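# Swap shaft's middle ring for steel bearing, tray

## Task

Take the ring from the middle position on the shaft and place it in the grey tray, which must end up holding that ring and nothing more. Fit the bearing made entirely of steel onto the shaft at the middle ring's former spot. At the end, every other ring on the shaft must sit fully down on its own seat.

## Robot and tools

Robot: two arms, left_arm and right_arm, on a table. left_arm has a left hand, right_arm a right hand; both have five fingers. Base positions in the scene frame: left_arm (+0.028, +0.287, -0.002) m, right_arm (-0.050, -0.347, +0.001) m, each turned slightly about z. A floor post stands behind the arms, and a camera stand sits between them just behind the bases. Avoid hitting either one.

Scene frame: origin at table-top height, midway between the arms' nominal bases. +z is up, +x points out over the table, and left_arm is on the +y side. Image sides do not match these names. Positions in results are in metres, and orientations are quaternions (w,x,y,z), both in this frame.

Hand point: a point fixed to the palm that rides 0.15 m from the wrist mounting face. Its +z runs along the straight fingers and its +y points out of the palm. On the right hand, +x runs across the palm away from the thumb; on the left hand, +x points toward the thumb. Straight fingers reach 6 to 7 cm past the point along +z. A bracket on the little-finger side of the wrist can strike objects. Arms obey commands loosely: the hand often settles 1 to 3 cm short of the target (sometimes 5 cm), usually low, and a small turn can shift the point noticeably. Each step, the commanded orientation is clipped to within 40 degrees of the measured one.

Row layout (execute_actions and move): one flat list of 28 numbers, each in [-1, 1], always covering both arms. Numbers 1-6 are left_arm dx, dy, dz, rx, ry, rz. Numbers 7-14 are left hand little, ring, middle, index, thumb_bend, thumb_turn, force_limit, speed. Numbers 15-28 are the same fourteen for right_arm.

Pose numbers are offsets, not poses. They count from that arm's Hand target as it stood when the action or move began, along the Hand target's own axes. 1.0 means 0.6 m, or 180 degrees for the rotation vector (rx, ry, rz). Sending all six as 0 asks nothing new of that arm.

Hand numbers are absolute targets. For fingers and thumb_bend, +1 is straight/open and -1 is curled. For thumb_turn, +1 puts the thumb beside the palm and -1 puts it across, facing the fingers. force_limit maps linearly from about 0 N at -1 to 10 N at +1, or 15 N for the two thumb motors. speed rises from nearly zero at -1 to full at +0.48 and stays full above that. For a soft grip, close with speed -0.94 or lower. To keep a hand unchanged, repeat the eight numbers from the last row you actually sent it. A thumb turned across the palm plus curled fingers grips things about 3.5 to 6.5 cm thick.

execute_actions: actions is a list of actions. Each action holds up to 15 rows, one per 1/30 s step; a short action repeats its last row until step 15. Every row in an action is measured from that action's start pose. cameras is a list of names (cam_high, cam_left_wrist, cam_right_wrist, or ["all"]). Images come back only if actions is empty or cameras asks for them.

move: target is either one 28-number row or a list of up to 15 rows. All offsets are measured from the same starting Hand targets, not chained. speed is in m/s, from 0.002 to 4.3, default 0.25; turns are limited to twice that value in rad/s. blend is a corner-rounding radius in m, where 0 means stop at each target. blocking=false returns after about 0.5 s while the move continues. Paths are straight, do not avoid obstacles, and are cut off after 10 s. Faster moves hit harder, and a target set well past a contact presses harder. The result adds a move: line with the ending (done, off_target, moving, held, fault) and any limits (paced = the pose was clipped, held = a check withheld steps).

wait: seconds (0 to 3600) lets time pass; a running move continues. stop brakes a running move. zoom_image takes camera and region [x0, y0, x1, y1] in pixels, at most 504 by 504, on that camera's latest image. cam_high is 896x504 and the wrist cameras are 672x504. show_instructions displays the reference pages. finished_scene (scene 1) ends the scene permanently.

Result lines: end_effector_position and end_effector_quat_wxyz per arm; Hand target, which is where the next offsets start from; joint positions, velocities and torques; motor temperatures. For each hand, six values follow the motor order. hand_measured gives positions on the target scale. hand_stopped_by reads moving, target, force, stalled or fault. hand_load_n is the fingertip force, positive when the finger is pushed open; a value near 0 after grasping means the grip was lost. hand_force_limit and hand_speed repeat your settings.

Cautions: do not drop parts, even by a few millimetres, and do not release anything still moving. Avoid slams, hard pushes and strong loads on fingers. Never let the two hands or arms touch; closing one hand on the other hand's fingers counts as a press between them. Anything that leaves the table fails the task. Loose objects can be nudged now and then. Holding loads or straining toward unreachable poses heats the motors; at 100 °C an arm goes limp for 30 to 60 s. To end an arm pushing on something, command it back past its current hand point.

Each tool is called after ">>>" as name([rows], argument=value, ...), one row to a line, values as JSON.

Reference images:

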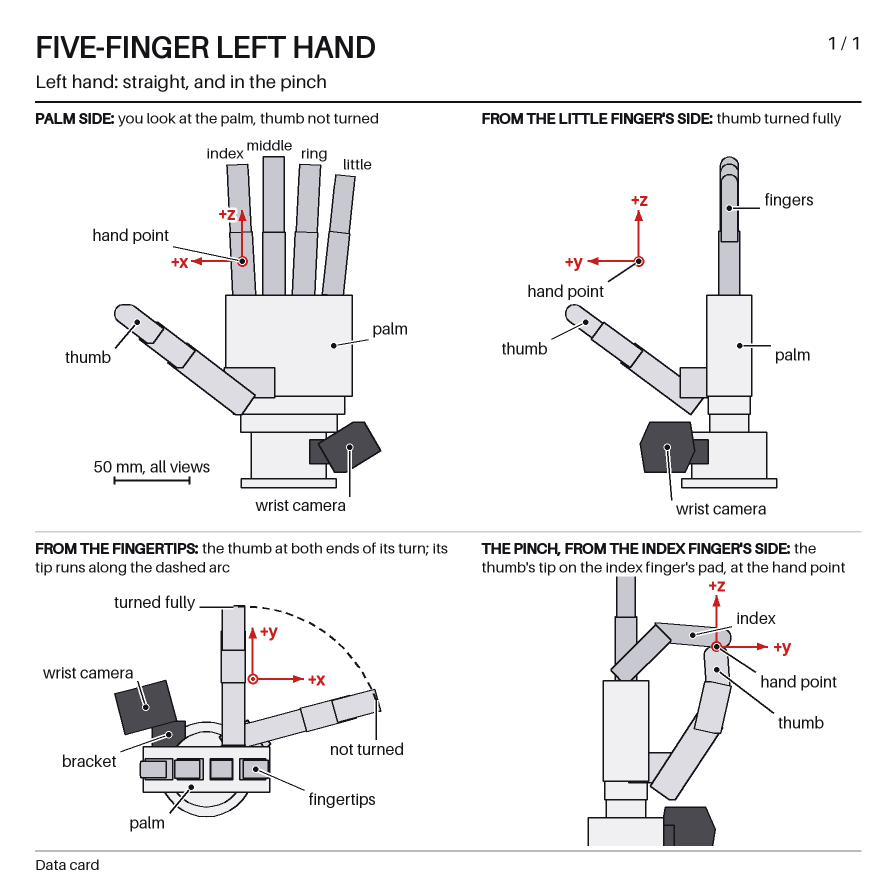

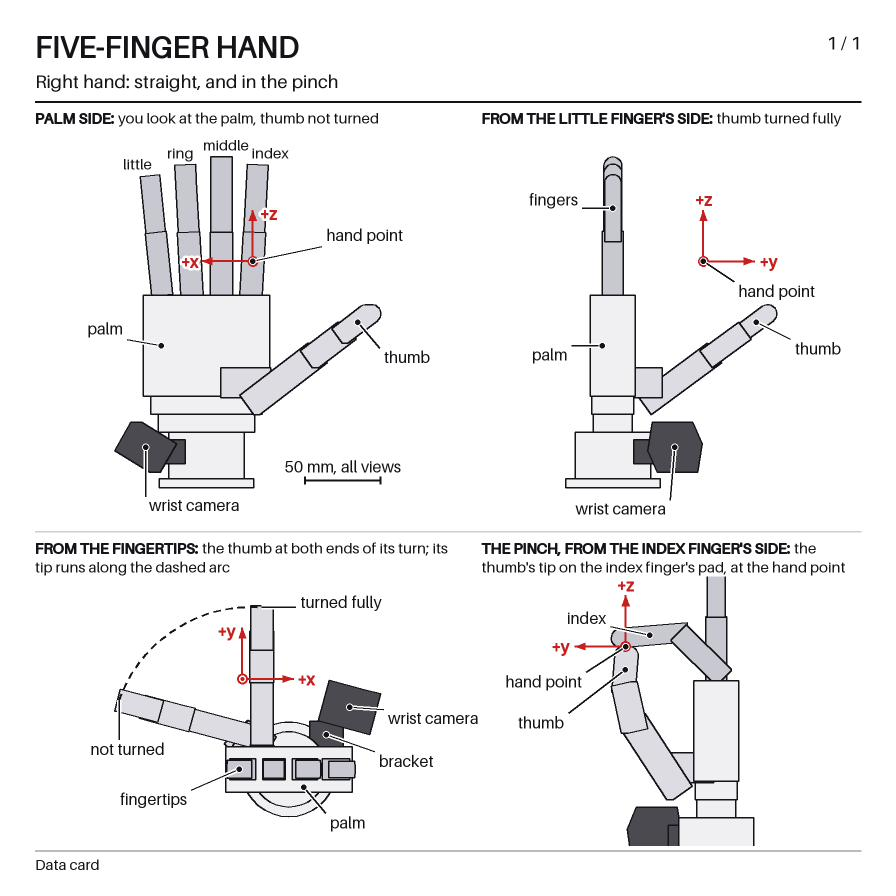

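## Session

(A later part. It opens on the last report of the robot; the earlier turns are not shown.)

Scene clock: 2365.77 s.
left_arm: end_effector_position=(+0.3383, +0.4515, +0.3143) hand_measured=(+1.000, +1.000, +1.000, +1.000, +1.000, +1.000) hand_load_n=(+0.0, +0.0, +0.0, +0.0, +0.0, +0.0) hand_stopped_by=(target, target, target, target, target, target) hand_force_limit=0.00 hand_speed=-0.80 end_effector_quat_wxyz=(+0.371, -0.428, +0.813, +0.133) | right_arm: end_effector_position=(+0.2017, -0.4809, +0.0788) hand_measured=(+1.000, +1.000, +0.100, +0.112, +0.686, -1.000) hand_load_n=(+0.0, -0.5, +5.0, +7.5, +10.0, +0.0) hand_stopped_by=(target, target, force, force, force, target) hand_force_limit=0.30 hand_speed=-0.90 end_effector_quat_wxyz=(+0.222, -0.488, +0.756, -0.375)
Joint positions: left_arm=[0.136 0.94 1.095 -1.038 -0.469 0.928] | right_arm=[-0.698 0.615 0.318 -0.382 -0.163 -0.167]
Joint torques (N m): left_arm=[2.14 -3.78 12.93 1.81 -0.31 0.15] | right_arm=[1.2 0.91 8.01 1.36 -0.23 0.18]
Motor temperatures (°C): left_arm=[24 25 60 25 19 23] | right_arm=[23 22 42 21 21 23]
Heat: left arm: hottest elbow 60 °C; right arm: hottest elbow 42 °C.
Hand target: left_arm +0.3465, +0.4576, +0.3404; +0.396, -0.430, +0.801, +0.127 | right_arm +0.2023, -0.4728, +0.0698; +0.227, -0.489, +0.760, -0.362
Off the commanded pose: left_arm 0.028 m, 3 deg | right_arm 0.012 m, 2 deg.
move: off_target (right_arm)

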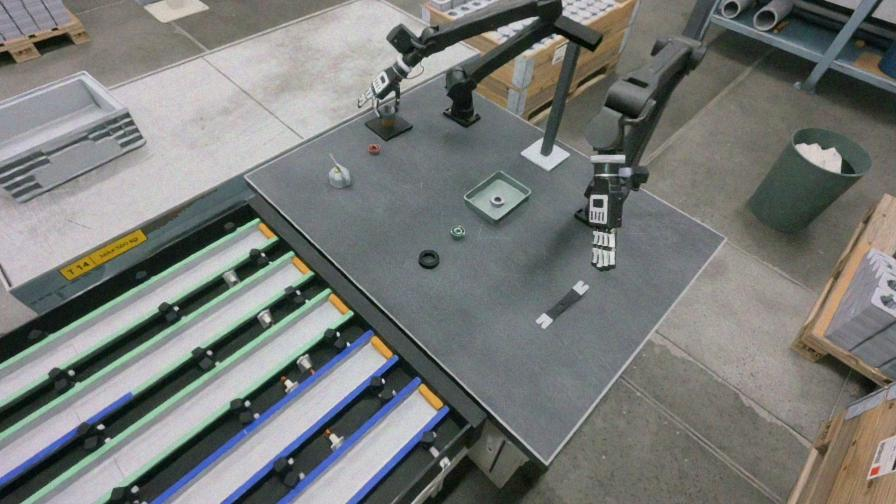

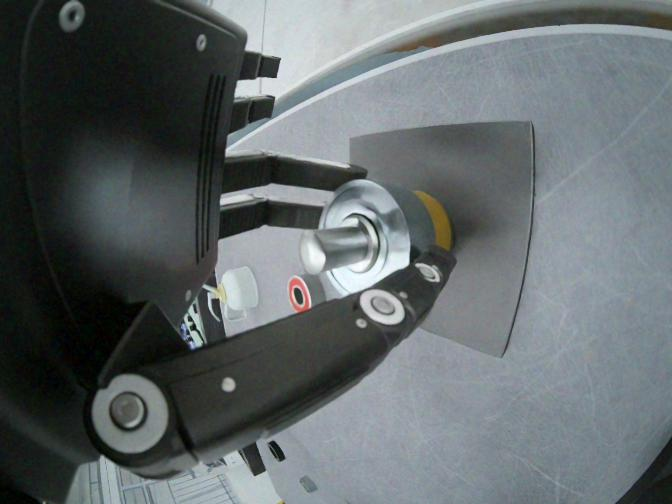

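>>> move(target=[0,0,0,0,0,0,1,1,1,1,1,1,0,-0.8,-0.0005,0.003,0.004,0,0,0,1,1,-0.15,-0.15,0.35,-1,0.3,-0.9], speed=0.02, cameras=["cam_high","cam_right_wrist"])

>>> zoom_image(camera="cam_high", region=[370, 92, 406, 128])

>>> zoom_image(camera="cam_right_wrist", region=[290, 150, 480, 300])

Scene clock: 2375.77 s.
left_arm: end_effector_position=(+0.3383, +0.4515, +0.3143) hand_measured=(+1.000, +1.000, +1.000, +1.000, +1.000, +1.000) hand_load_n=(+0.0, +0.0, +0.0, +0.0, +0.0, +0.0) hand_stopped_by=(target, target, target, target, target, target) hand_force_limit=0.00 hand_speed=-0.80 end_effector_quat_wxyz=(+0.371, -0.428, +0.813, +0.133) | right_arm: end_effector_position=(+0.2018, -0.4808, +0.0781) hand_measured=(+1.000, +1.000, +0.100, +0.112, +0.686, -1.000) hand_load_n=(+0.0, +0.0, +4.5, +5.5, +12.0, +0.5) hand_stopped_by=(target, target, force, force, force, target) hand_force_limit=0.30 hand_speed=-0.90 end_effector_quat_wxyz=(+0.222, -0.488, +0.756, -0.375)
Joint positions: left_arm=[0.136 0.94 1.095 -1.038 -0.469 0.928] | right_arm=[-0.697 0.616 0.316 -0.379 -0.162 -0.167]
Joint torques (N m): left_arm=[2.14 -3.84 12.92 1.8 -0.31 0.15] | right_arm=[1.32 1.55 7.71 1.74 -0.19 0.2]
Motor temperatures (°C): left_arm=[24 25 61 25 19 23] | right_arm=[23 22 42 21 21 23]
Heat: left arm: hottest elbow 61 °C; right arm: hottest elbow 42 °C.
Hand target: left_arm +0.3465, +0.4576, +0.3404; +0.396, -0.430, +0.801, +0.127 | right_arm +0.2029, -0.4728, +0.0667; +0.227, -0.489, +0.760, -0.362
Off the commanded pose: left_arm 0.028 m, 3 deg | right_arm 0.014 m, 2 deg.
move: off_target (right_arm)

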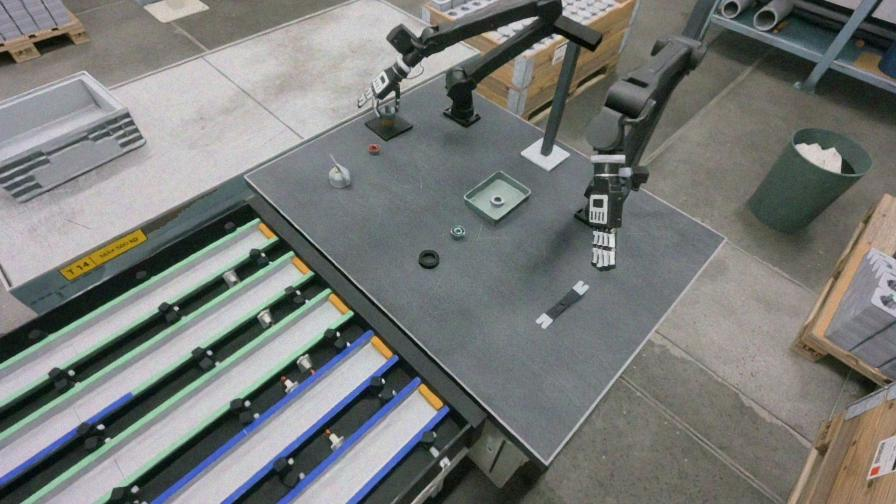

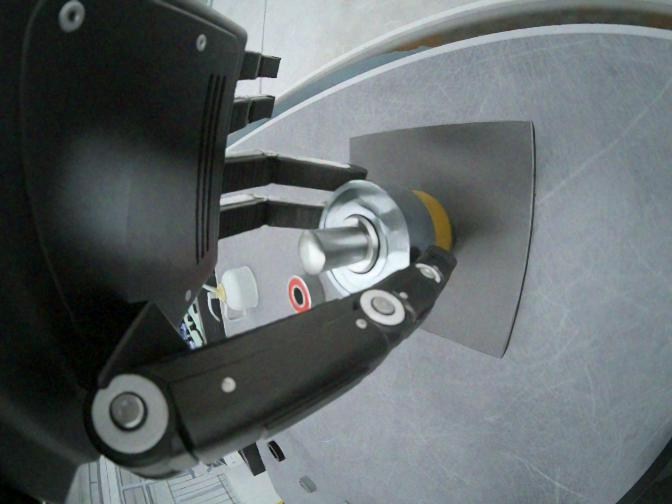

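Scaled by 14.000 from the camera's image (finer frame: 1280x720).

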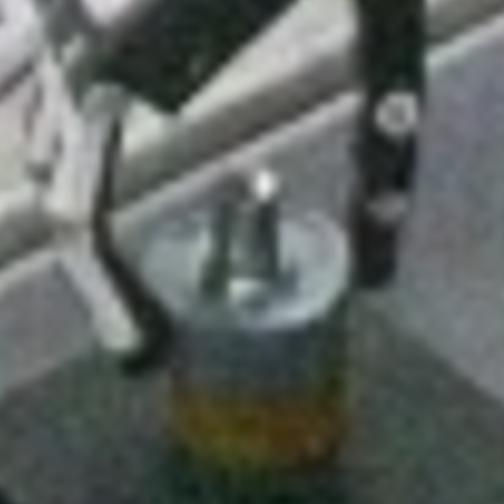

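Scaled by 2.653 from the camera's image (finer frame: 960x720).

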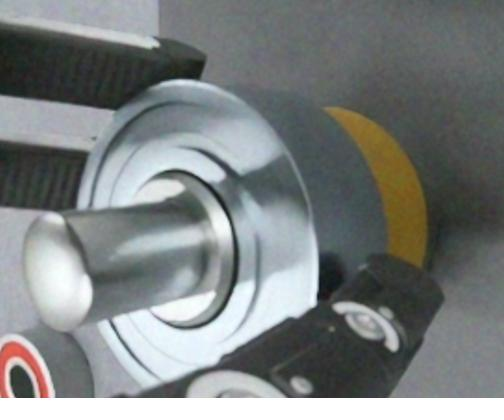

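>>> move(target=[0,0,0,0,0,0,1,1,1,1,1,1,0,-0.8,0,-0.009,-0.0074,0,0,0,1,1,-0.15,-0.15,0.35,-1,0.3,-0.9], speed=0.02, cameras=[])

>>> move(target=[0,0,0,0,0,0,1,1,1,1,1,1,0,-0.8,0,0,0,0,0,0,1,1,0.2,0.2,0.8,-1,0.2,-0.85], cameras=["cam_high","cam_right_wrist"])

>>> zoom_image(camera="cam_high", region=[370, 92, 406, 128])

>>> zoom_image(camera="cam_right_wrist", region=[290, 150, 480, 300])

Scene clock: 2389.57 s.
left_arm: end_effector_position=(+0.3383, +0.4515, +0.3143) hand_measured=(+1.000, +1.000, +1.000, +1.000, +1.000, +1.000) hand_load_n=(+0.0, +0.0, +0.0, +0.0, +0.0, +0.0) hand_stopped_by=(target, target, target, target, target, target) hand_force_limit=0.00 hand_speed=-0.80 end_effector_quat_wxyz=(+0.371, -0.428, +0.813, +0.133) | right_arm: end_effector_position=(+0.2018, -0.4807, +0.0781) hand_measured=(+1.000, +1.000, +0.100, +0.112, +0.686, -1.000) hand_load_n=(+0.0, +0.0, +4.0, +5.5, +12.0, +0.5) hand_stopped_by=(target, target, force, force, force, target) hand_force_limit=0.30 hand_speed=-0.90 end_effector_quat_wxyz=(+0.222, -0.488, +0.756, -0.375)
Joint positions: left_arm=[0.136 0.94 1.095 -1.038 -0.469 0.928] | right_arm=[-0.696 0.616 0.316 -0.379 -0.162 -0.167]
Joint torques (N m): left_arm=[2.2 -3.78 12.92 1.8 -0.31 0.15] | right_arm=[1.38 0.67 8.8 0.79 -0.19 0.2]
Motor temperatures (°C): left_arm=[24 25 61 25 19 23] | right_arm=[23 22 41 21 21 23]
Heat: left arm: hottest elbow 61 °C; right arm: hottest elbow 41 °C.
Hand target: left_arm +0.3465, +0.4576, +0.3404; +0.396, -0.430, +0.801, +0.127 | right_arm +0.2029, -0.4727, +0.0737; +0.227, -0.489, +0.760, -0.362
Off the commanded pose: left_arm 0.028 m, 3 deg | right_arm 0.009 m, 2 deg.
move: done

Scene clock: 2390.37 s.
left_arm: end_effector_position=(+0.3383, +0.4515, +0.3143) hand_measured=(+1.000, +1.000, +1.000, +1.000, +1.000, +1.000) hand_load_n=(+0.5, +0.5, +0.0, +0.0, +0.0, +0.0) hand_stopped_by=(target, target, target, target, target, target) hand_force_limit=0.00 hand_speed=-0.80 end_effector_quat_wxyz=(+0.371, -0.428, +0.813, +0.133) | right_arm: end_effector_position=(+0.2022, -0.4788, +0.0768) hand_measured=(+1.000, +1.000, +0.200, +0.200, +0.800, -1.000) hand_load_n=(+0.0, +0.0, +0.0, +0.0, +0.0, +0.0) hand_stopped_by=(target, target, target, target, target, target) hand_force_limit=0.20 hand_speed=-0.85 end_effector_quat_wxyz=(+0.223, -0.489, +0.757, -0.372)
Joint positions: left_arm=[0.136 0.94 1.095 -1.038 -0.469 0.928] | right_arm=[-0.691 0.62 0.315 -0.38 -0.162 -0.164]
Joint torques (N m): left_arm=[2.2 -3.78 12.93 1.8 -0.31 0.14] | right_arm=[1.03 0.38 8.88 0.83 -0.16 0.17]
Motor temperatures (°C): left_arm=[24 25 61 25 19 23] | right_arm=[23 22 41 21 21 23]
Heat: left arm: hottest elbow 61 °C; right arm: hottest elbow 41 °C.
Hand target: left_arm +0.3465, +0.4576, +0.3404; +0.396, -0.430, +0.801, +0.127 | right_arm +0.2030, -0.4728, +0.0738; +0.227, -0.489, +0.760, -0.362
Off the commanded pose: left_arm 0.028 m, 3 deg | right_arm 0.007 m, 1 deg.
move: done

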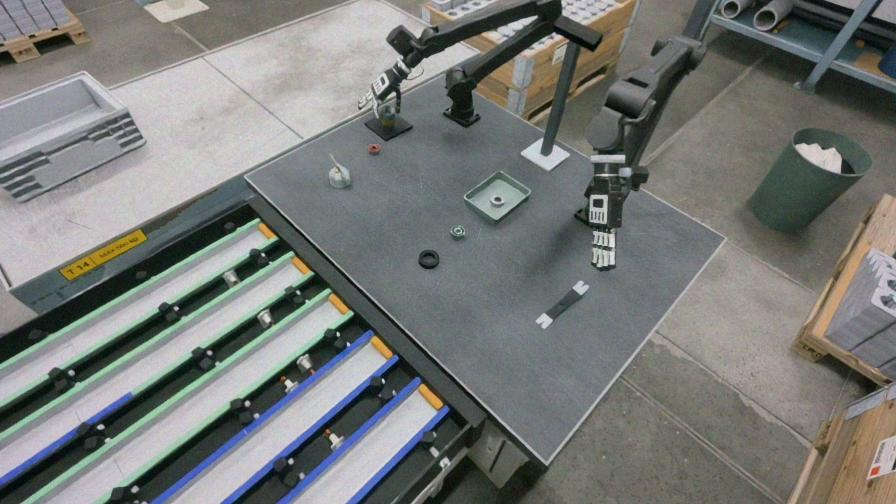

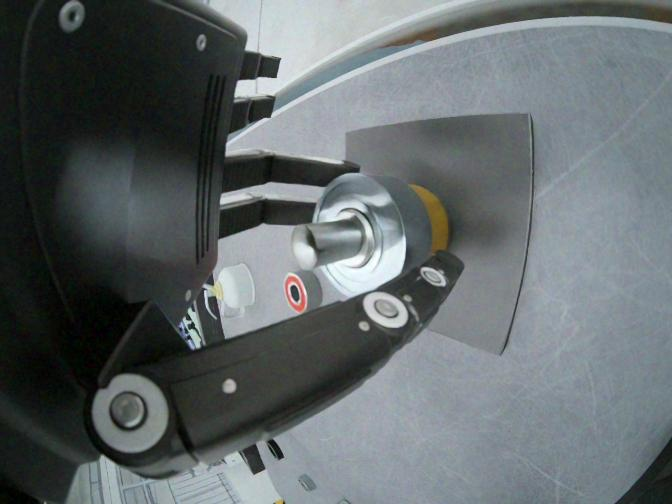

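Scaled by 14.000 from the camera's image (finer frame: 1280x720).

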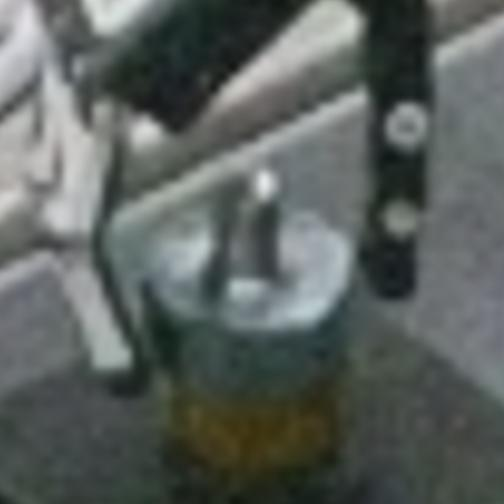

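Scaled by 2.653 from the camera's image (finer frame: 960x720).

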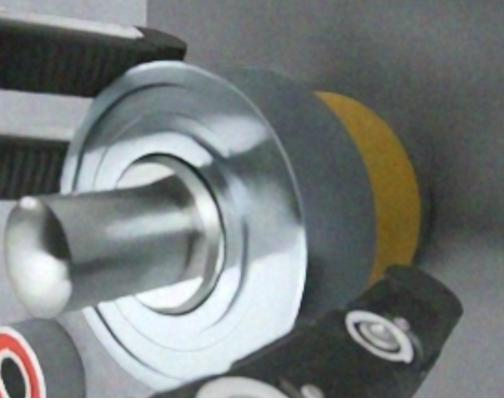

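>>> move(target=[0,0,0,0,0,0,1,1,1,1,1,1,0,-0.8,0,0,0,0,0,0,1,1,0.45,0.45,0.9,-1,0.2,-0.8], cameras=["cam_high","cam_right_wrist"])

>>> zoom_image(camera="cam_high", region=[355, 80, 425, 140])

Scene clock: 2415.27 s.
left_arm: end_effector_position=(+0.3383, +0.4515, +0.3143) hand_measured=(+1.000, +1.000, +1.000, +1.000, +1.000, +1.000) hand_load_n=(+0.0, +0.0, +0.0, +0.0, +0.0, +0.0) hand_stopped_by=(target, target, target, target, target, target) hand_force_limit=0.00 hand_speed=-0.80 end_effector_quat_wxyz=(+0.371, -0.428, +0.813, +0.133) | right_arm: end_effector_position=(+0.2022, -0.4788, +0.0768) hand_measured=(+1.000, +1.000, +0.450, +0.450, +0.900, -1.000) hand_load_n=(-0.5, +0.0, +0.0, +0.0, +0.0, +0.0) hand_stopped_by=(target, target, target, target, target, target) hand_force_limit=0.20 hand_speed=-0.80 end_effector_quat_wxyz=(+0.223, -0.489, +0.757, -0.372)
Joint positions: left_arm=[0.136 0.94 1.095 -1.038 -0.469 0.928] | right_arm=[-0.691 0.62 0.315 -0.38 -0.162 -0.163]
Joint torques (N m): left_arm=[2.2 -3.78 12.92 1.8 -0.31 0.15] | right_arm=[0.97 0.38 8.91 0.81 -0.18 0.16]
Motor temperatures (°C): left_arm=[24 25 61 25 19 23] | right_arm=[23 22 42 21 21 23]
Heat: left arm: hottest elbow 61 °C; right arm: hottest elbow 42 °C.
Hand target: left_arm +0.3465, +0.4576, +0.3404; +0.396, -0.430, +0.801, +0.127 | right_arm +0.2030, -0.4728, +0.0738; +0.227, -0.489, +0.760, -0.362
Off the commanded pose: left_arm 0.028 m, 3 deg | right_arm 0.007 m, 1 deg.
move: done

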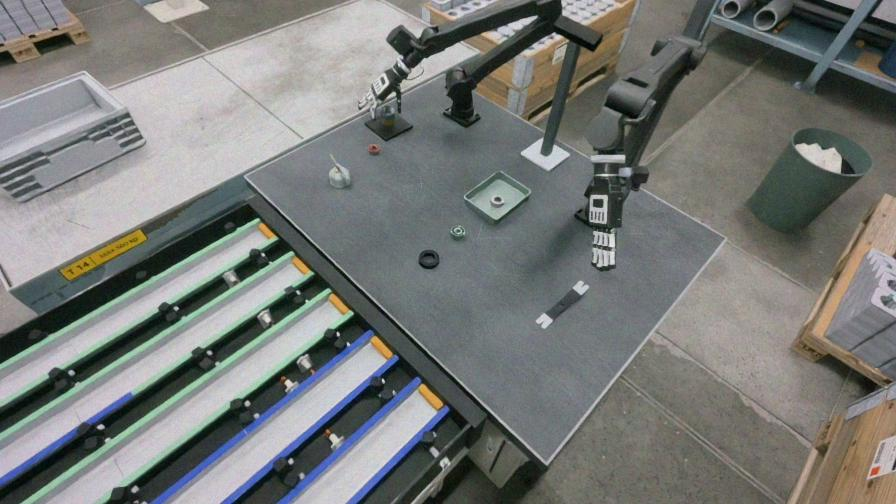

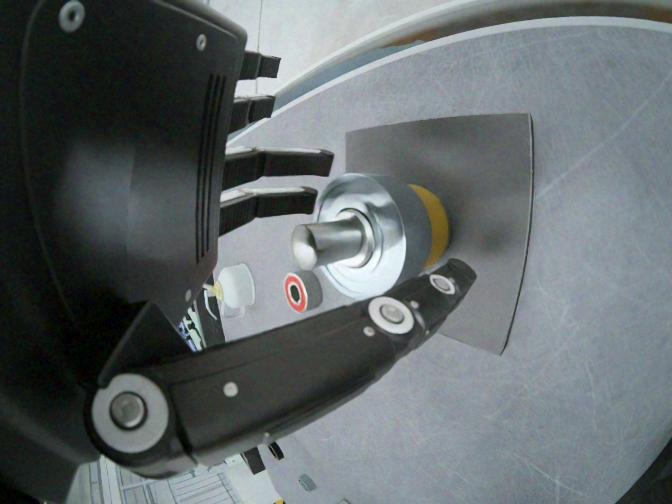

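Scaled by 7.200 from the camera's image (finer frame: 1280x720).

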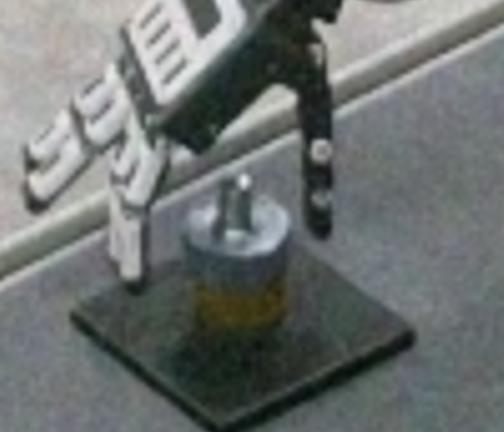

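>>> move([
  [0,0,0,0,0,0,1,1,1,1,1,1,0,-0.8,0.003,-0.0387,-0.0184,0,0,0,1,1,0.45,0.45,0.9,-1,0.2,-0.8],
  [0,0,0,0,0,0,1,1,1,1,1,1,0,-0.8,0.0043,-0.161,-0.1187,0,0,0,1,1,0.45,0.45,0.9,-1,0.2,-0.8],
  [0,0,0,0,0,0,1,1,1,1,1,1,0,-0.8,-0.2117,-0.2403,-0.0147,0.0518,-0.0003,0.0031,1,1,0.3,0.3,0.75,-1,0.2,-0.8],
], speed=[0.08,0.1,0.15], blend=[0.01,0.02,0], cameras=["cam_high","cam_right_wrist"])

>>> zoom_image(camera="cam_high", region=[345, 80, 425, 160])

Scene clock: 2429.57 s.
left_arm: end_effector_position=(+0.3383, +0.4515, +0.3143) hand_measured=(+1.000, +1.000, +1.000, +1.000, +1.000, +1.000) hand_load_n=(+0.0, +0.0, +0.0, +0.0, +0.0, +0.0) hand_stopped_by=(target, target, target, target, target, target) hand_force_limit=0.00 hand_speed=-0.80 end_effector_quat_wxyz=(+0.371, -0.428, +0.813, +0.133) | right_arm: end_effector_position=(+0.3100, -0.3945, +0.1560) hand_measured=(+1.000, +1.000, +0.300, +0.300, +0.750, -1.000) hand_load_n=(+0.0, +0.0, +0.0, +0.0, +0.0, +0.0) hand_stopped_by=(target, target, target, target, target, target) hand_force_limit=0.20 hand_speed=-0.80 end_effector_quat_wxyz=(+0.239, -0.483, +0.739, -0.405)
Joint positions: left_arm=[0.136 0.94 1.095 -1.038 -0.469 0.928] | right_arm=[-0.097 0.789 0.552 -0.392 0.322 0.179]
Joint torques (N m): left_arm=[2.2 -3.78 12.93 1.8 -0.31 0.15] | right_arm=[0.67 -1.85 13.19 2.02 0.14 0.16]
Motor temperatures (°C): left_arm=[24 25 61 25 19 23] | right_arm=[23 22 43 21 21 23]
Heat: left arm: hottest elbow 61 °C; right arm: hottest elbow 43 °C.
Hand target: left_arm +0.3465, +0.4576, +0.3404; +0.396, -0.430, +0.801, +0.127 | right_arm +0.3336, -0.3918, +0.1898; +0.268, -0.466, +0.731, -0.421
Off the commanded pose: left_arm 0.028 m, 3 deg | right_arm 0.041 m, 4 deg.
move: off_target (right_arm); target 3's new numbers were sent with right_arm's hand 0.041 m and 4 deg from that target

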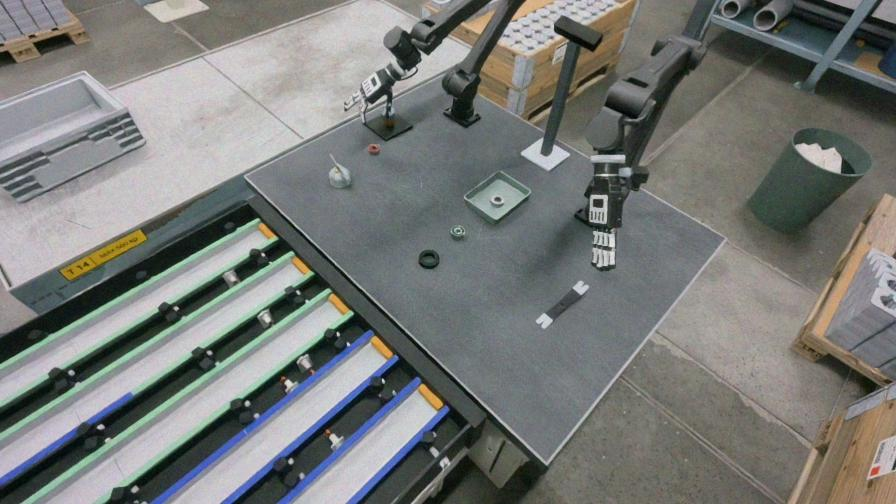

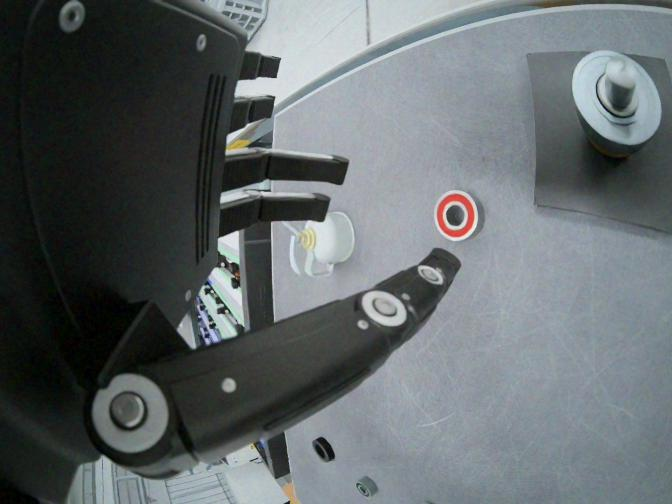

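Scaled by 6.300 from the camera's image (finer frame: 1280x720).

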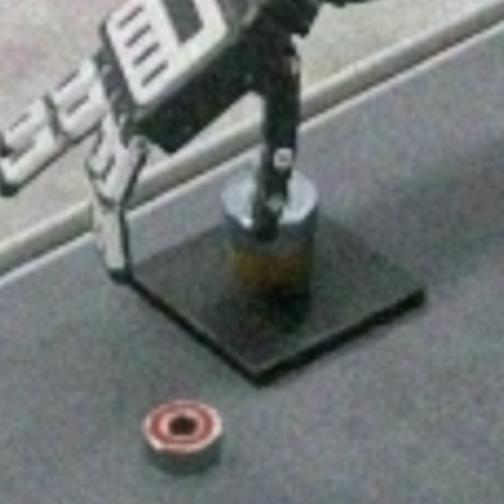

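>>> move(target=[0,0,0,0,0,0,1,1,1,1,1,1,0,-0.8,0,0.1516,0.0875,0,0,0,1,1,0.3,0.3,0.75,-1,0.2,-0.8], speed=0.12, cameras=["cam_high","cam_right_wrist"])

>>> zoom_image(camera="cam_high", region=[345, 110, 405, 170])

Scene clock: 2440.10 s.
left_arm: end_effector_position=(+0.3383, +0.4515, +0.3143) hand_measured=(+1.000, +1.000, +1.000, +1.000, +1.000, +1.000) hand_load_n=(+0.0, +0.0, +0.0, +0.0, +0.0, +0.0) hand_stopped_by=(target, target, target, target, target, target) hand_force_limit=0.00 hand_speed=-0.80 end_effector_quat_wxyz=(+0.371, -0.428, +0.813, +0.133) | right_arm: end_effector_position=(+0.3273, -0.3958, +0.0801) hand_measured=(+1.000, +1.000, +0.300, +0.300, +0.750, -1.000) hand_load_n=(+0.0, +0.0, +0.0, +0.0, +0.0, +0.0) hand_stopped_by=(target, target, target, target, target, target) hand_force_limit=0.20 hand_speed=-0.80 end_effector_quat_wxyz=(+0.256, -0.473, +0.732, -0.419)
Joint positions: left_arm=[0.136 0.94 1.095 -1.038 -0.469 0.928] | right_arm=[-0.097 0.964 0.387 -0.001 0.322 0.179]
Joint torques (N m): left_arm=[2.2 -3.78 12.93 1.81 -0.31 0.15] | right_arm=[0.85 -3.19 8.28 1.99 0.14 0.16]
Motor temperatures (°C): left_arm=[24 25 61 25 19 23] | right_arm=[23 22 43 21 21 23]
Heat: left arm: hottest elbow 61 °C; right arm: hottest elbow 43 °C.
Hand target: left_arm +0.3465, +0.4576, +0.3404; +0.396, -0.430, +0.801, +0.127 | right_arm +0.3333, -0.3918, +0.0846; +0.268, -0.466, +0.731, -0.421
Off the commanded pose: left_arm 0.028 m, 3 deg | right_arm 0.009 m, 2 deg.
move: done

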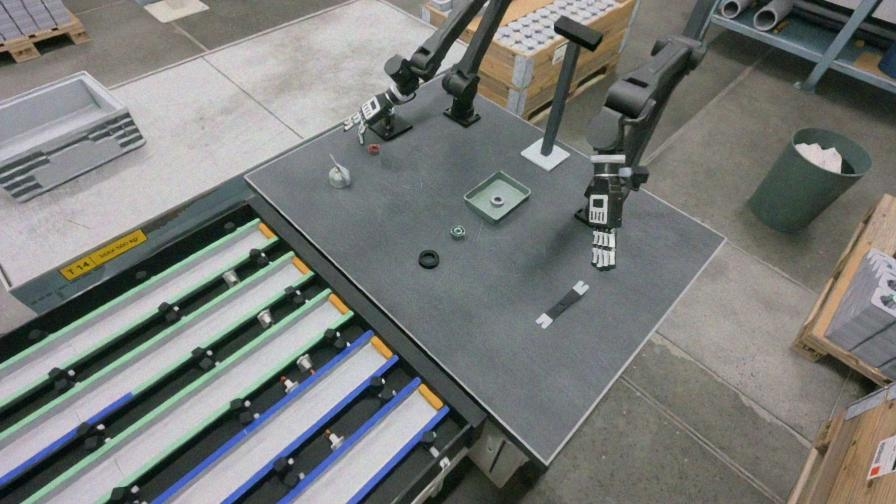

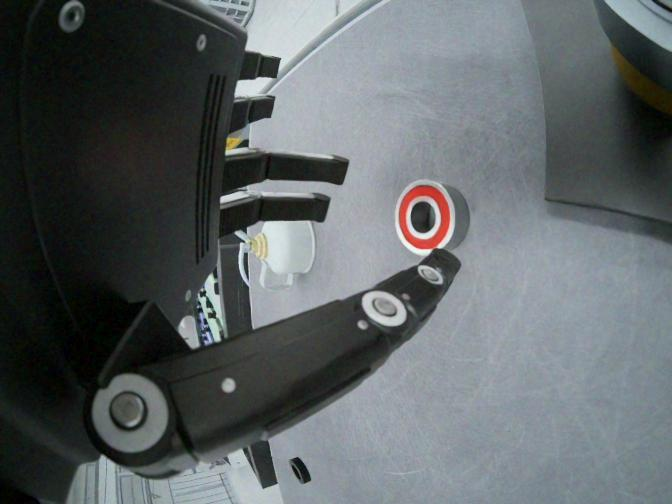

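Scaled by 8.400 from the camera's image (finer frame: 1280x720).

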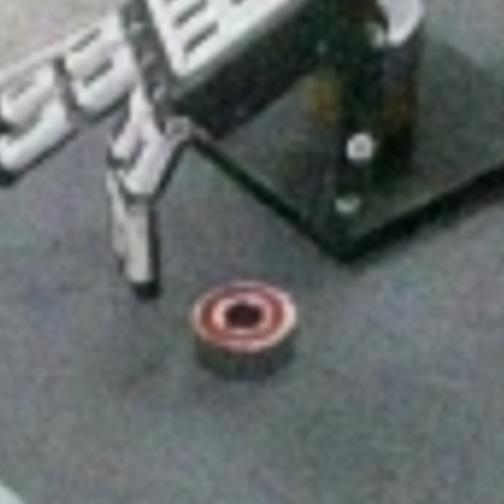

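>>> move(target=[0,0,0,0,0,0,1,1,1,1,1,1,0,-0.8,0,0.0384,0.0222,0,0,0,1,1,0.3,0.3,0.75,-1,0.2,-0.8], speed=0.08, cameras=["cam_high","cam_right_wrist"])

>>> zoom_image(camera="cam_high", region=[345, 110, 405, 170])

Scene clock: 2447.00 s.
left_arm: end_effector_position=(+0.3383, +0.4515, +0.3143) hand_measured=(+1.000, +1.000, +1.000, +1.000, +1.000, +1.000) hand_load_n=(+0.0, +0.0, +0.0, +0.0, +0.0, +0.0) hand_stopped_by=(target, target, target, target, target, target) hand_force_limit=0.00 hand_speed=-0.80 end_effector_quat_wxyz=(+0.371, -0.428, +0.813, +0.133) | right_arm: end_effector_position=(+0.3276, -0.3959, +0.0539) hand_measured=(+1.000, +1.000, +0.300, +0.300, +0.750, -1.000) hand_load_n=(+0.0, +0.0, +0.0, +0.0, +0.0, +0.0) hand_stopped_by=(target, target, target, target, target, target) hand_force_limit=0.20 hand_speed=-0.80 end_effector_quat_wxyz=(+0.256, -0.473, +0.732, -0.419)
Joint positions: left_arm=[0.136 0.94 1.095 -1.038 -0.469 0.928] | right_arm=[-0.097 1.044 0.343 0.123 0.322 0.179]
Joint torques (N m): left_arm=[2.14 -3.78 12.92 1.8 -0.31 0.15] | right_arm=[0.85 -3.49 7.62 2.1 0.14 0.16]
Motor temperatures (°C): left_arm=[24 25 61 25 19 23] | right_arm=[23 22 44 21 21 23]
Heat: left arm: hottest elbow 61 °C; right arm: hottest elbow 44 °C.
Hand target: left_arm +0.3465, +0.4576, +0.3404; +0.396, -0.430, +0.801, +0.127 | right_arm +0.3333, -0.3918, +0.0581; +0.268, -0.466, +0.731, -0.421
Off the commanded pose: left_arm 0.028 m, 3 deg | right_arm 0.008 m, 2 deg.
move: done

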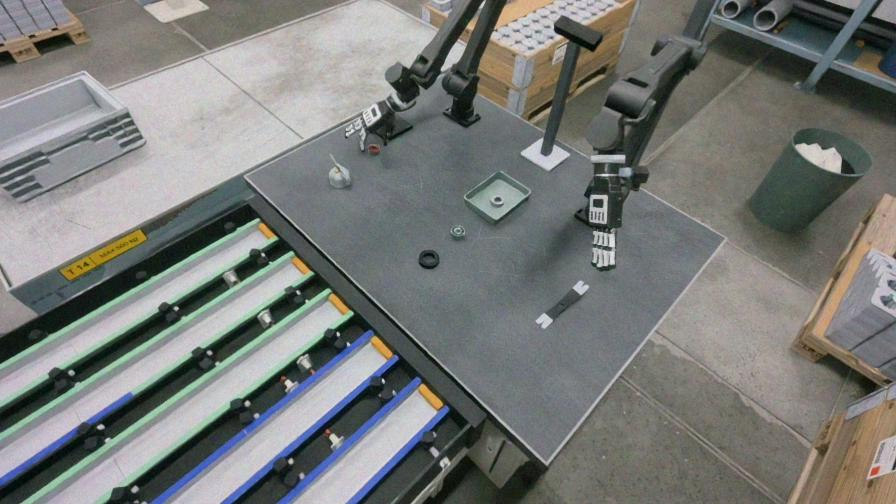

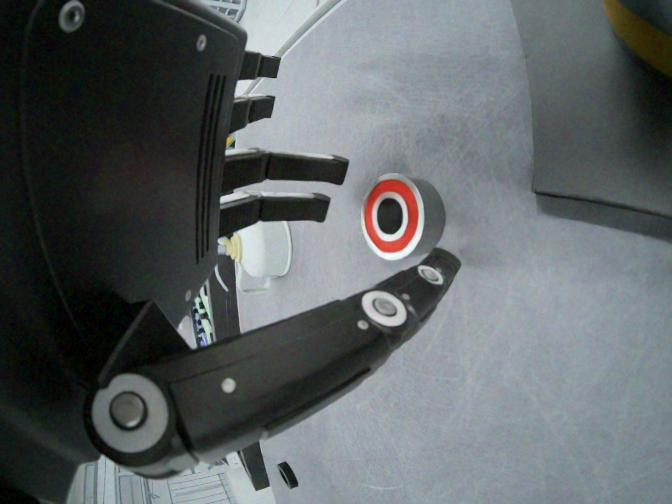

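Scaled by 8.400 from the camera's image (finer frame: 1280x720).

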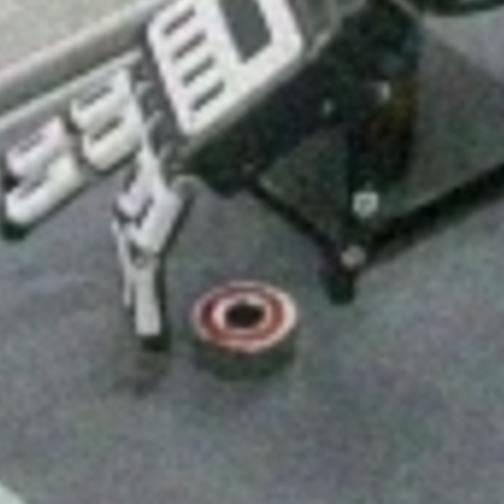

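>>> move(target=[0,0,0,0,0,0,1,1,1,1,1,1,0,-0.8,0,0.0225,0.013,0,0,0,1,1,0.3,0.3,0.75,-1,0.2,-0.8], speed=0.05, cameras=["cam_high","cam_right_wrist"])

>>> zoom_image(camera="cam_high", region=[345, 110, 405, 170])

Scene clock: 2462.13 s.
left_arm: end_effector_position=(+0.3383, +0.4515, +0.3143) hand_measured=(+1.000, +1.000, +1.000, +1.000, +1.000, +1.000) hand_load_n=(+0.0, +0.0, +0.0, +0.0, +0.0, +0.0) hand_stopped_by=(target, target, target, target, target, target) hand_force_limit=0.00 hand_speed=-0.80 end_effector_quat_wxyz=(+0.371, -0.428, +0.813, +0.133) | right_arm: end_effector_position=(+0.3284, -0.3959, +0.0393) hand_measured=(+1.000, +1.000, +0.300, +0.300, +0.750, -1.000) hand_load_n=(+0.0, +0.0, +0.0, +0.0, +0.0, +0.0) hand_stopped_by=(target, target, target, target, target, target) hand_force_limit=0.20 hand_speed=-0.80 end_effector_quat_wxyz=(+0.257, -0.472, +0.731, -0.419)
Joint positions: left_arm=[0.136 0.94 1.095 -1.038 -0.469 0.928] | right_arm=[-0.097 1.099 0.321 0.203 0.322 0.179]
Joint torques (N m): left_arm=[2.14 -3.78 12.93 1.8 -0.31 0.14] | right_arm=[0.73 -3.72 7.1 2.02 0.14 0.15]
Motor temperatures (°C): left_arm=[24 25 61 25 19 23] | right_arm=[23 22 43 21 21 23]
Heat: left arm: hottest elbow 61 °C; right arm: hottest elbow 43 °C.
Hand target: left_arm +0.3465, +0.4576, +0.3404; +0.396, -0.430, +0.801, +0.127 | right_arm +0.3333, -0.3918, +0.0425; +0.268, -0.466, +0.731, -0.421
Off the commanded pose: left_arm 0.028 m, 3 deg | right_arm 0.007 m, 1 deg.
move: done

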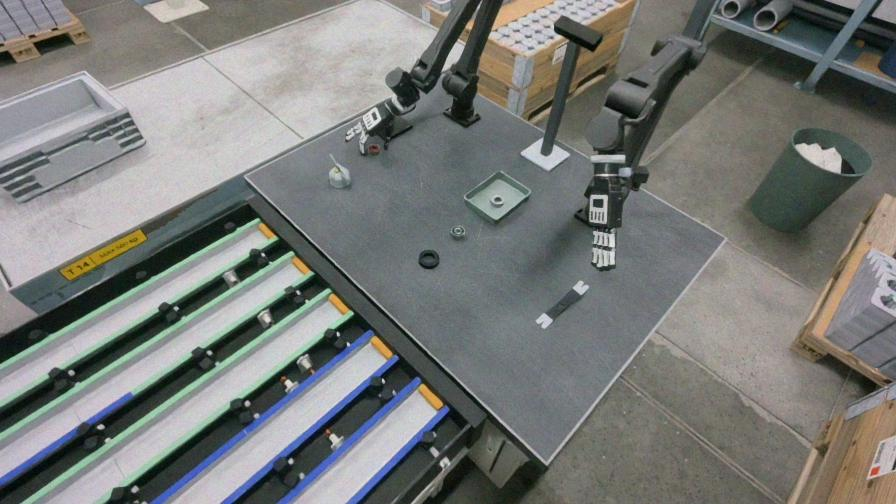

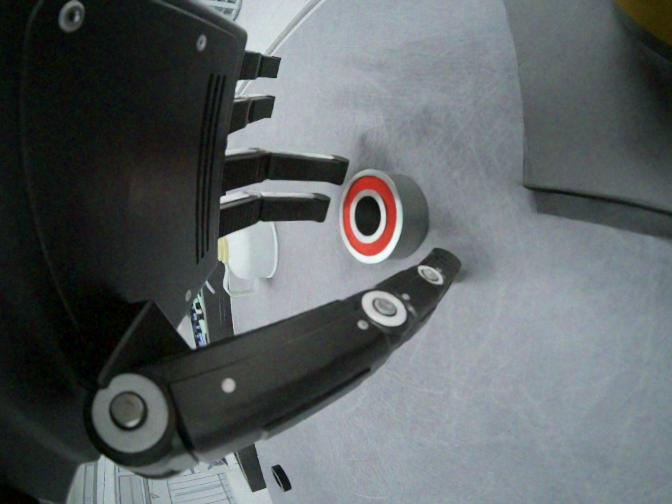

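Scaled by 8.400 from the camera's image (finer frame: 1280x720).

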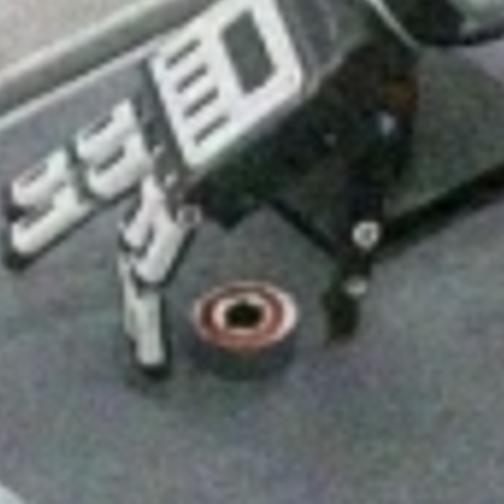

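>>> zoom_image(camera="cam_high", region=[358, 130, 394, 166])

>>> zoom_image(camera="cam_right_wrist", region=[310, 150, 470, 300])

Scaled by 14.000 from the camera's image (finer frame: 1280x720).

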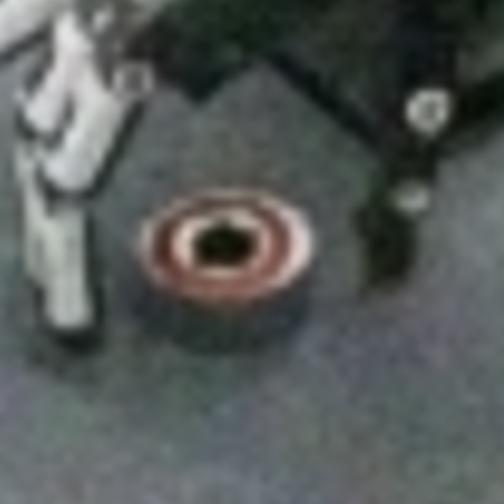

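Scaled by 3.150 from the camera's image (finer frame: 960x720).

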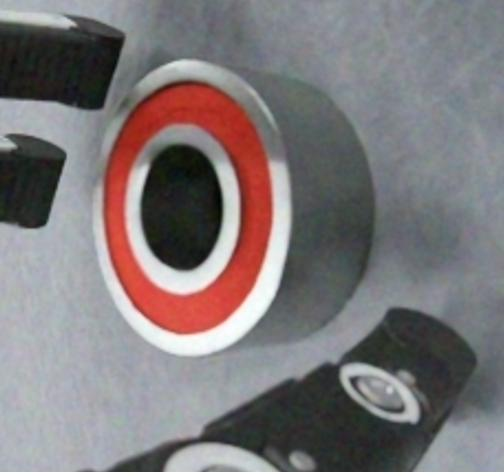

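>>> move(target=[0,0,0,0,0,0,1,1,1,1,1,1,0,-0.8,0,-0.0144,-0.0083,0,0,0,1,1,0.3,0.3,0.75,-1,0.2,-0.8], speed=0.03, cameras=[])

Scene clock: 2523.07 s.
left_arm: end_effector_position=(+0.3383, +0.4515, +0.3143) hand_measured=(+1.000, +1.000, +1.000, +1.000, +1.000, +1.000) hand_load_n=(+0.0, +0.0, +0.0, +0.0, +0.0, +0.0) hand_stopped_by=(target, target, target, target, target, target) hand_force_limit=0.00 hand_speed=-0.80 end_effector_quat_wxyz=(+0.371, -0.428, +0.813, +0.133) | right_arm: end_effector_position=(+0.3271, -0.3958, +0.0443) hand_measured=(+1.000, +1.000, +0.300, +0.300, +0.750, -1.000) hand_load_n=(+0.0, +0.0, +0.0, +0.0, +0.0, +0.0) hand_stopped_by=(target, target, target, target, target, target) hand_force_limit=0.20 hand_speed=-0.80 end_effector_quat_wxyz=(+0.259, -0.471, +0.731, -0.421)
Joint positions: left_arm=[0.136 0.94 1.095 -1.038 -0.469 0.928] | right_arm=[-0.097 1.075 0.321 0.185 0.322 0.179]
Joint torques (N m): left_arm=[2.2 -3.72 12.92 1.8 -0.31 0.15] | right_arm=[0.79 -4.66 8.27 0.79 0.13 0.16]
Motor temperatures (°C): left_arm=[24 25 61 25 19 23] | right_arm=[22 22 40 22 21 23]
Heat: left arm: hottest elbow 61 °C; right arm: hottest elbow 40 °C.
Hand target: left_arm +0.3465, +0.4576, +0.3404; +0.396, -0.430, +0.801, +0.127 | right_arm +0.3333, -0.3918, +0.0524; +0.268, -0.466, +0.731, -0.421
Off the commanded pose: left_arm 0.028 m, 3 deg | right_arm 0.011 m, 1 deg.
move: off_target (right_arm)

>>> move(target=[0,0,0,0,0,0,1,1,1,1,1,1,0,-0.8,0,0,0,0,0,0,1,1,-0.3,-0.3,0.2,-1,0.2,-0.9], cameras=["cam_high","cam_right_wrist"])

>>> zoom_image(camera="cam_high", region=[345, 110, 405, 170])

>>> zoom_image(camera="cam_right_wrist", region=[310, 150, 470, 300])

Scene clock: 2533.90 s.
left_arm: end_effector_position=(+0.3383, +0.4515, +0.3143) hand_measured=(+1.000, +1.000, +1.000, +1.000, +1.000, +1.000) hand_load_n=(+0.0, +0.0, +0.0, +0.0, +0.0, +0.0) hand_stopped_by=(target, target, target, target, target, target) hand_force_limit=0.00 hand_speed=-0.80 end_effector_quat_wxyz=(+0.371, -0.428, +0.813, +0.133) | right_arm: end_effector_position=(+0.3271, -0.3959, +0.0451) hand_measured=(+1.000, +1.000, +0.024, -0.300, +0.600, -1.000) hand_load_n=(+0.0, +0.0, +9.0, +0.0, +8.5, +1.5) hand_stopped_by=(target, target, force, target, force, target) hand_force_limit=0.20 hand_speed=-0.90 end_effector_quat_wxyz=(+0.260, -0.469, +0.731, -0.421)
Joint positions: left_arm=[0.136 0.94 1.095 -1.038 -0.469 0.928] | right_arm=[-0.097 1.072 0.321 0.183 0.323 0.182]
Joint torques (N m): left_arm=[2.14 -3.78 12.92 1.8 -0.31 0.15] | right_arm=[0.73 -4.19 8.28 0.85 0.11 0.13]
Motor temperatures (°C): left_arm=[24 25 61 25 19 23] | right_arm=[22 22 40 21 21 23]
Heat: left arm: hottest elbow 61 °C; right arm: hottest elbow 40 °C.
Hand target: left_arm +0.3465, +0.4576, +0.3404; +0.396, -0.430, +0.801, +0.127 | right_arm +0.3333, -0.3918, +0.0524; +0.268, -0.466, +0.731, -0.421
Off the commanded pose: left_arm 0.028 m, 3 deg | right_arm 0.010 m, 1 deg.
move: done

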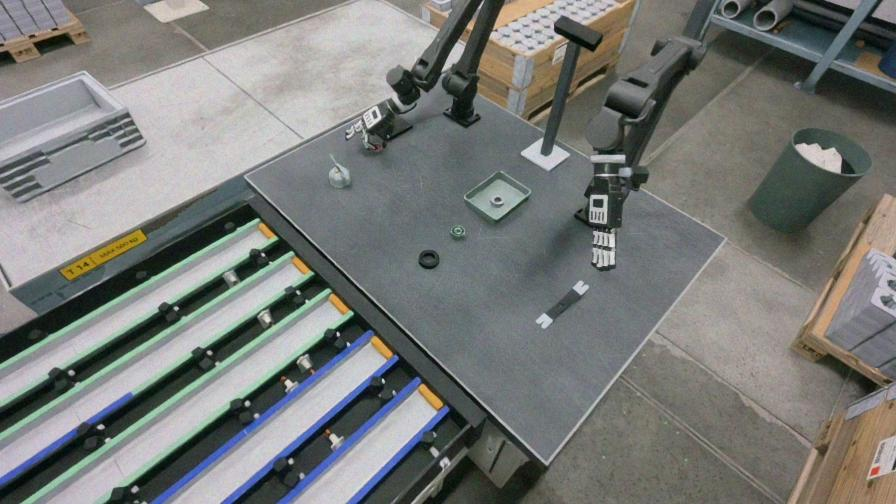

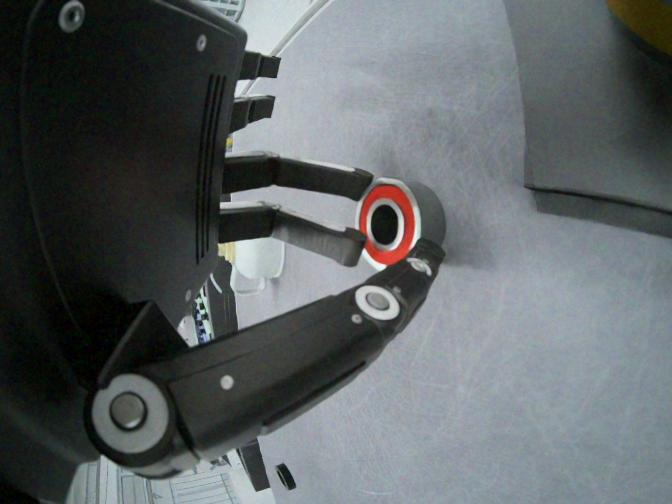

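Scaled by 8.400 from the camera's image (finer frame: 1280x720).

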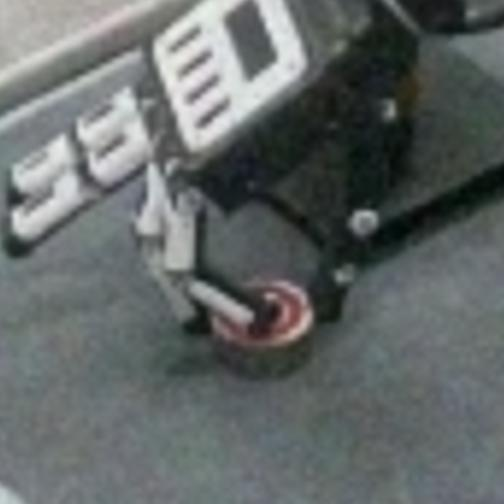

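Scaled by 3.150 from the camera's image (finer frame: 960x720).

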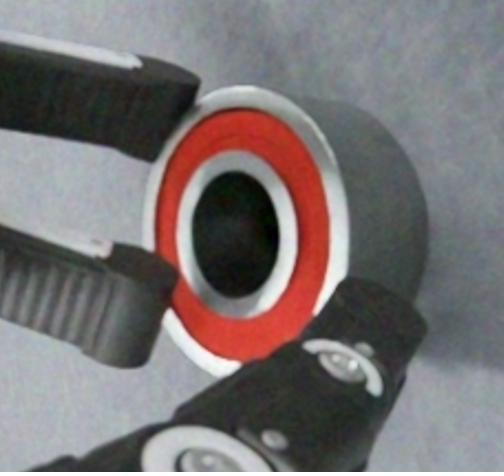

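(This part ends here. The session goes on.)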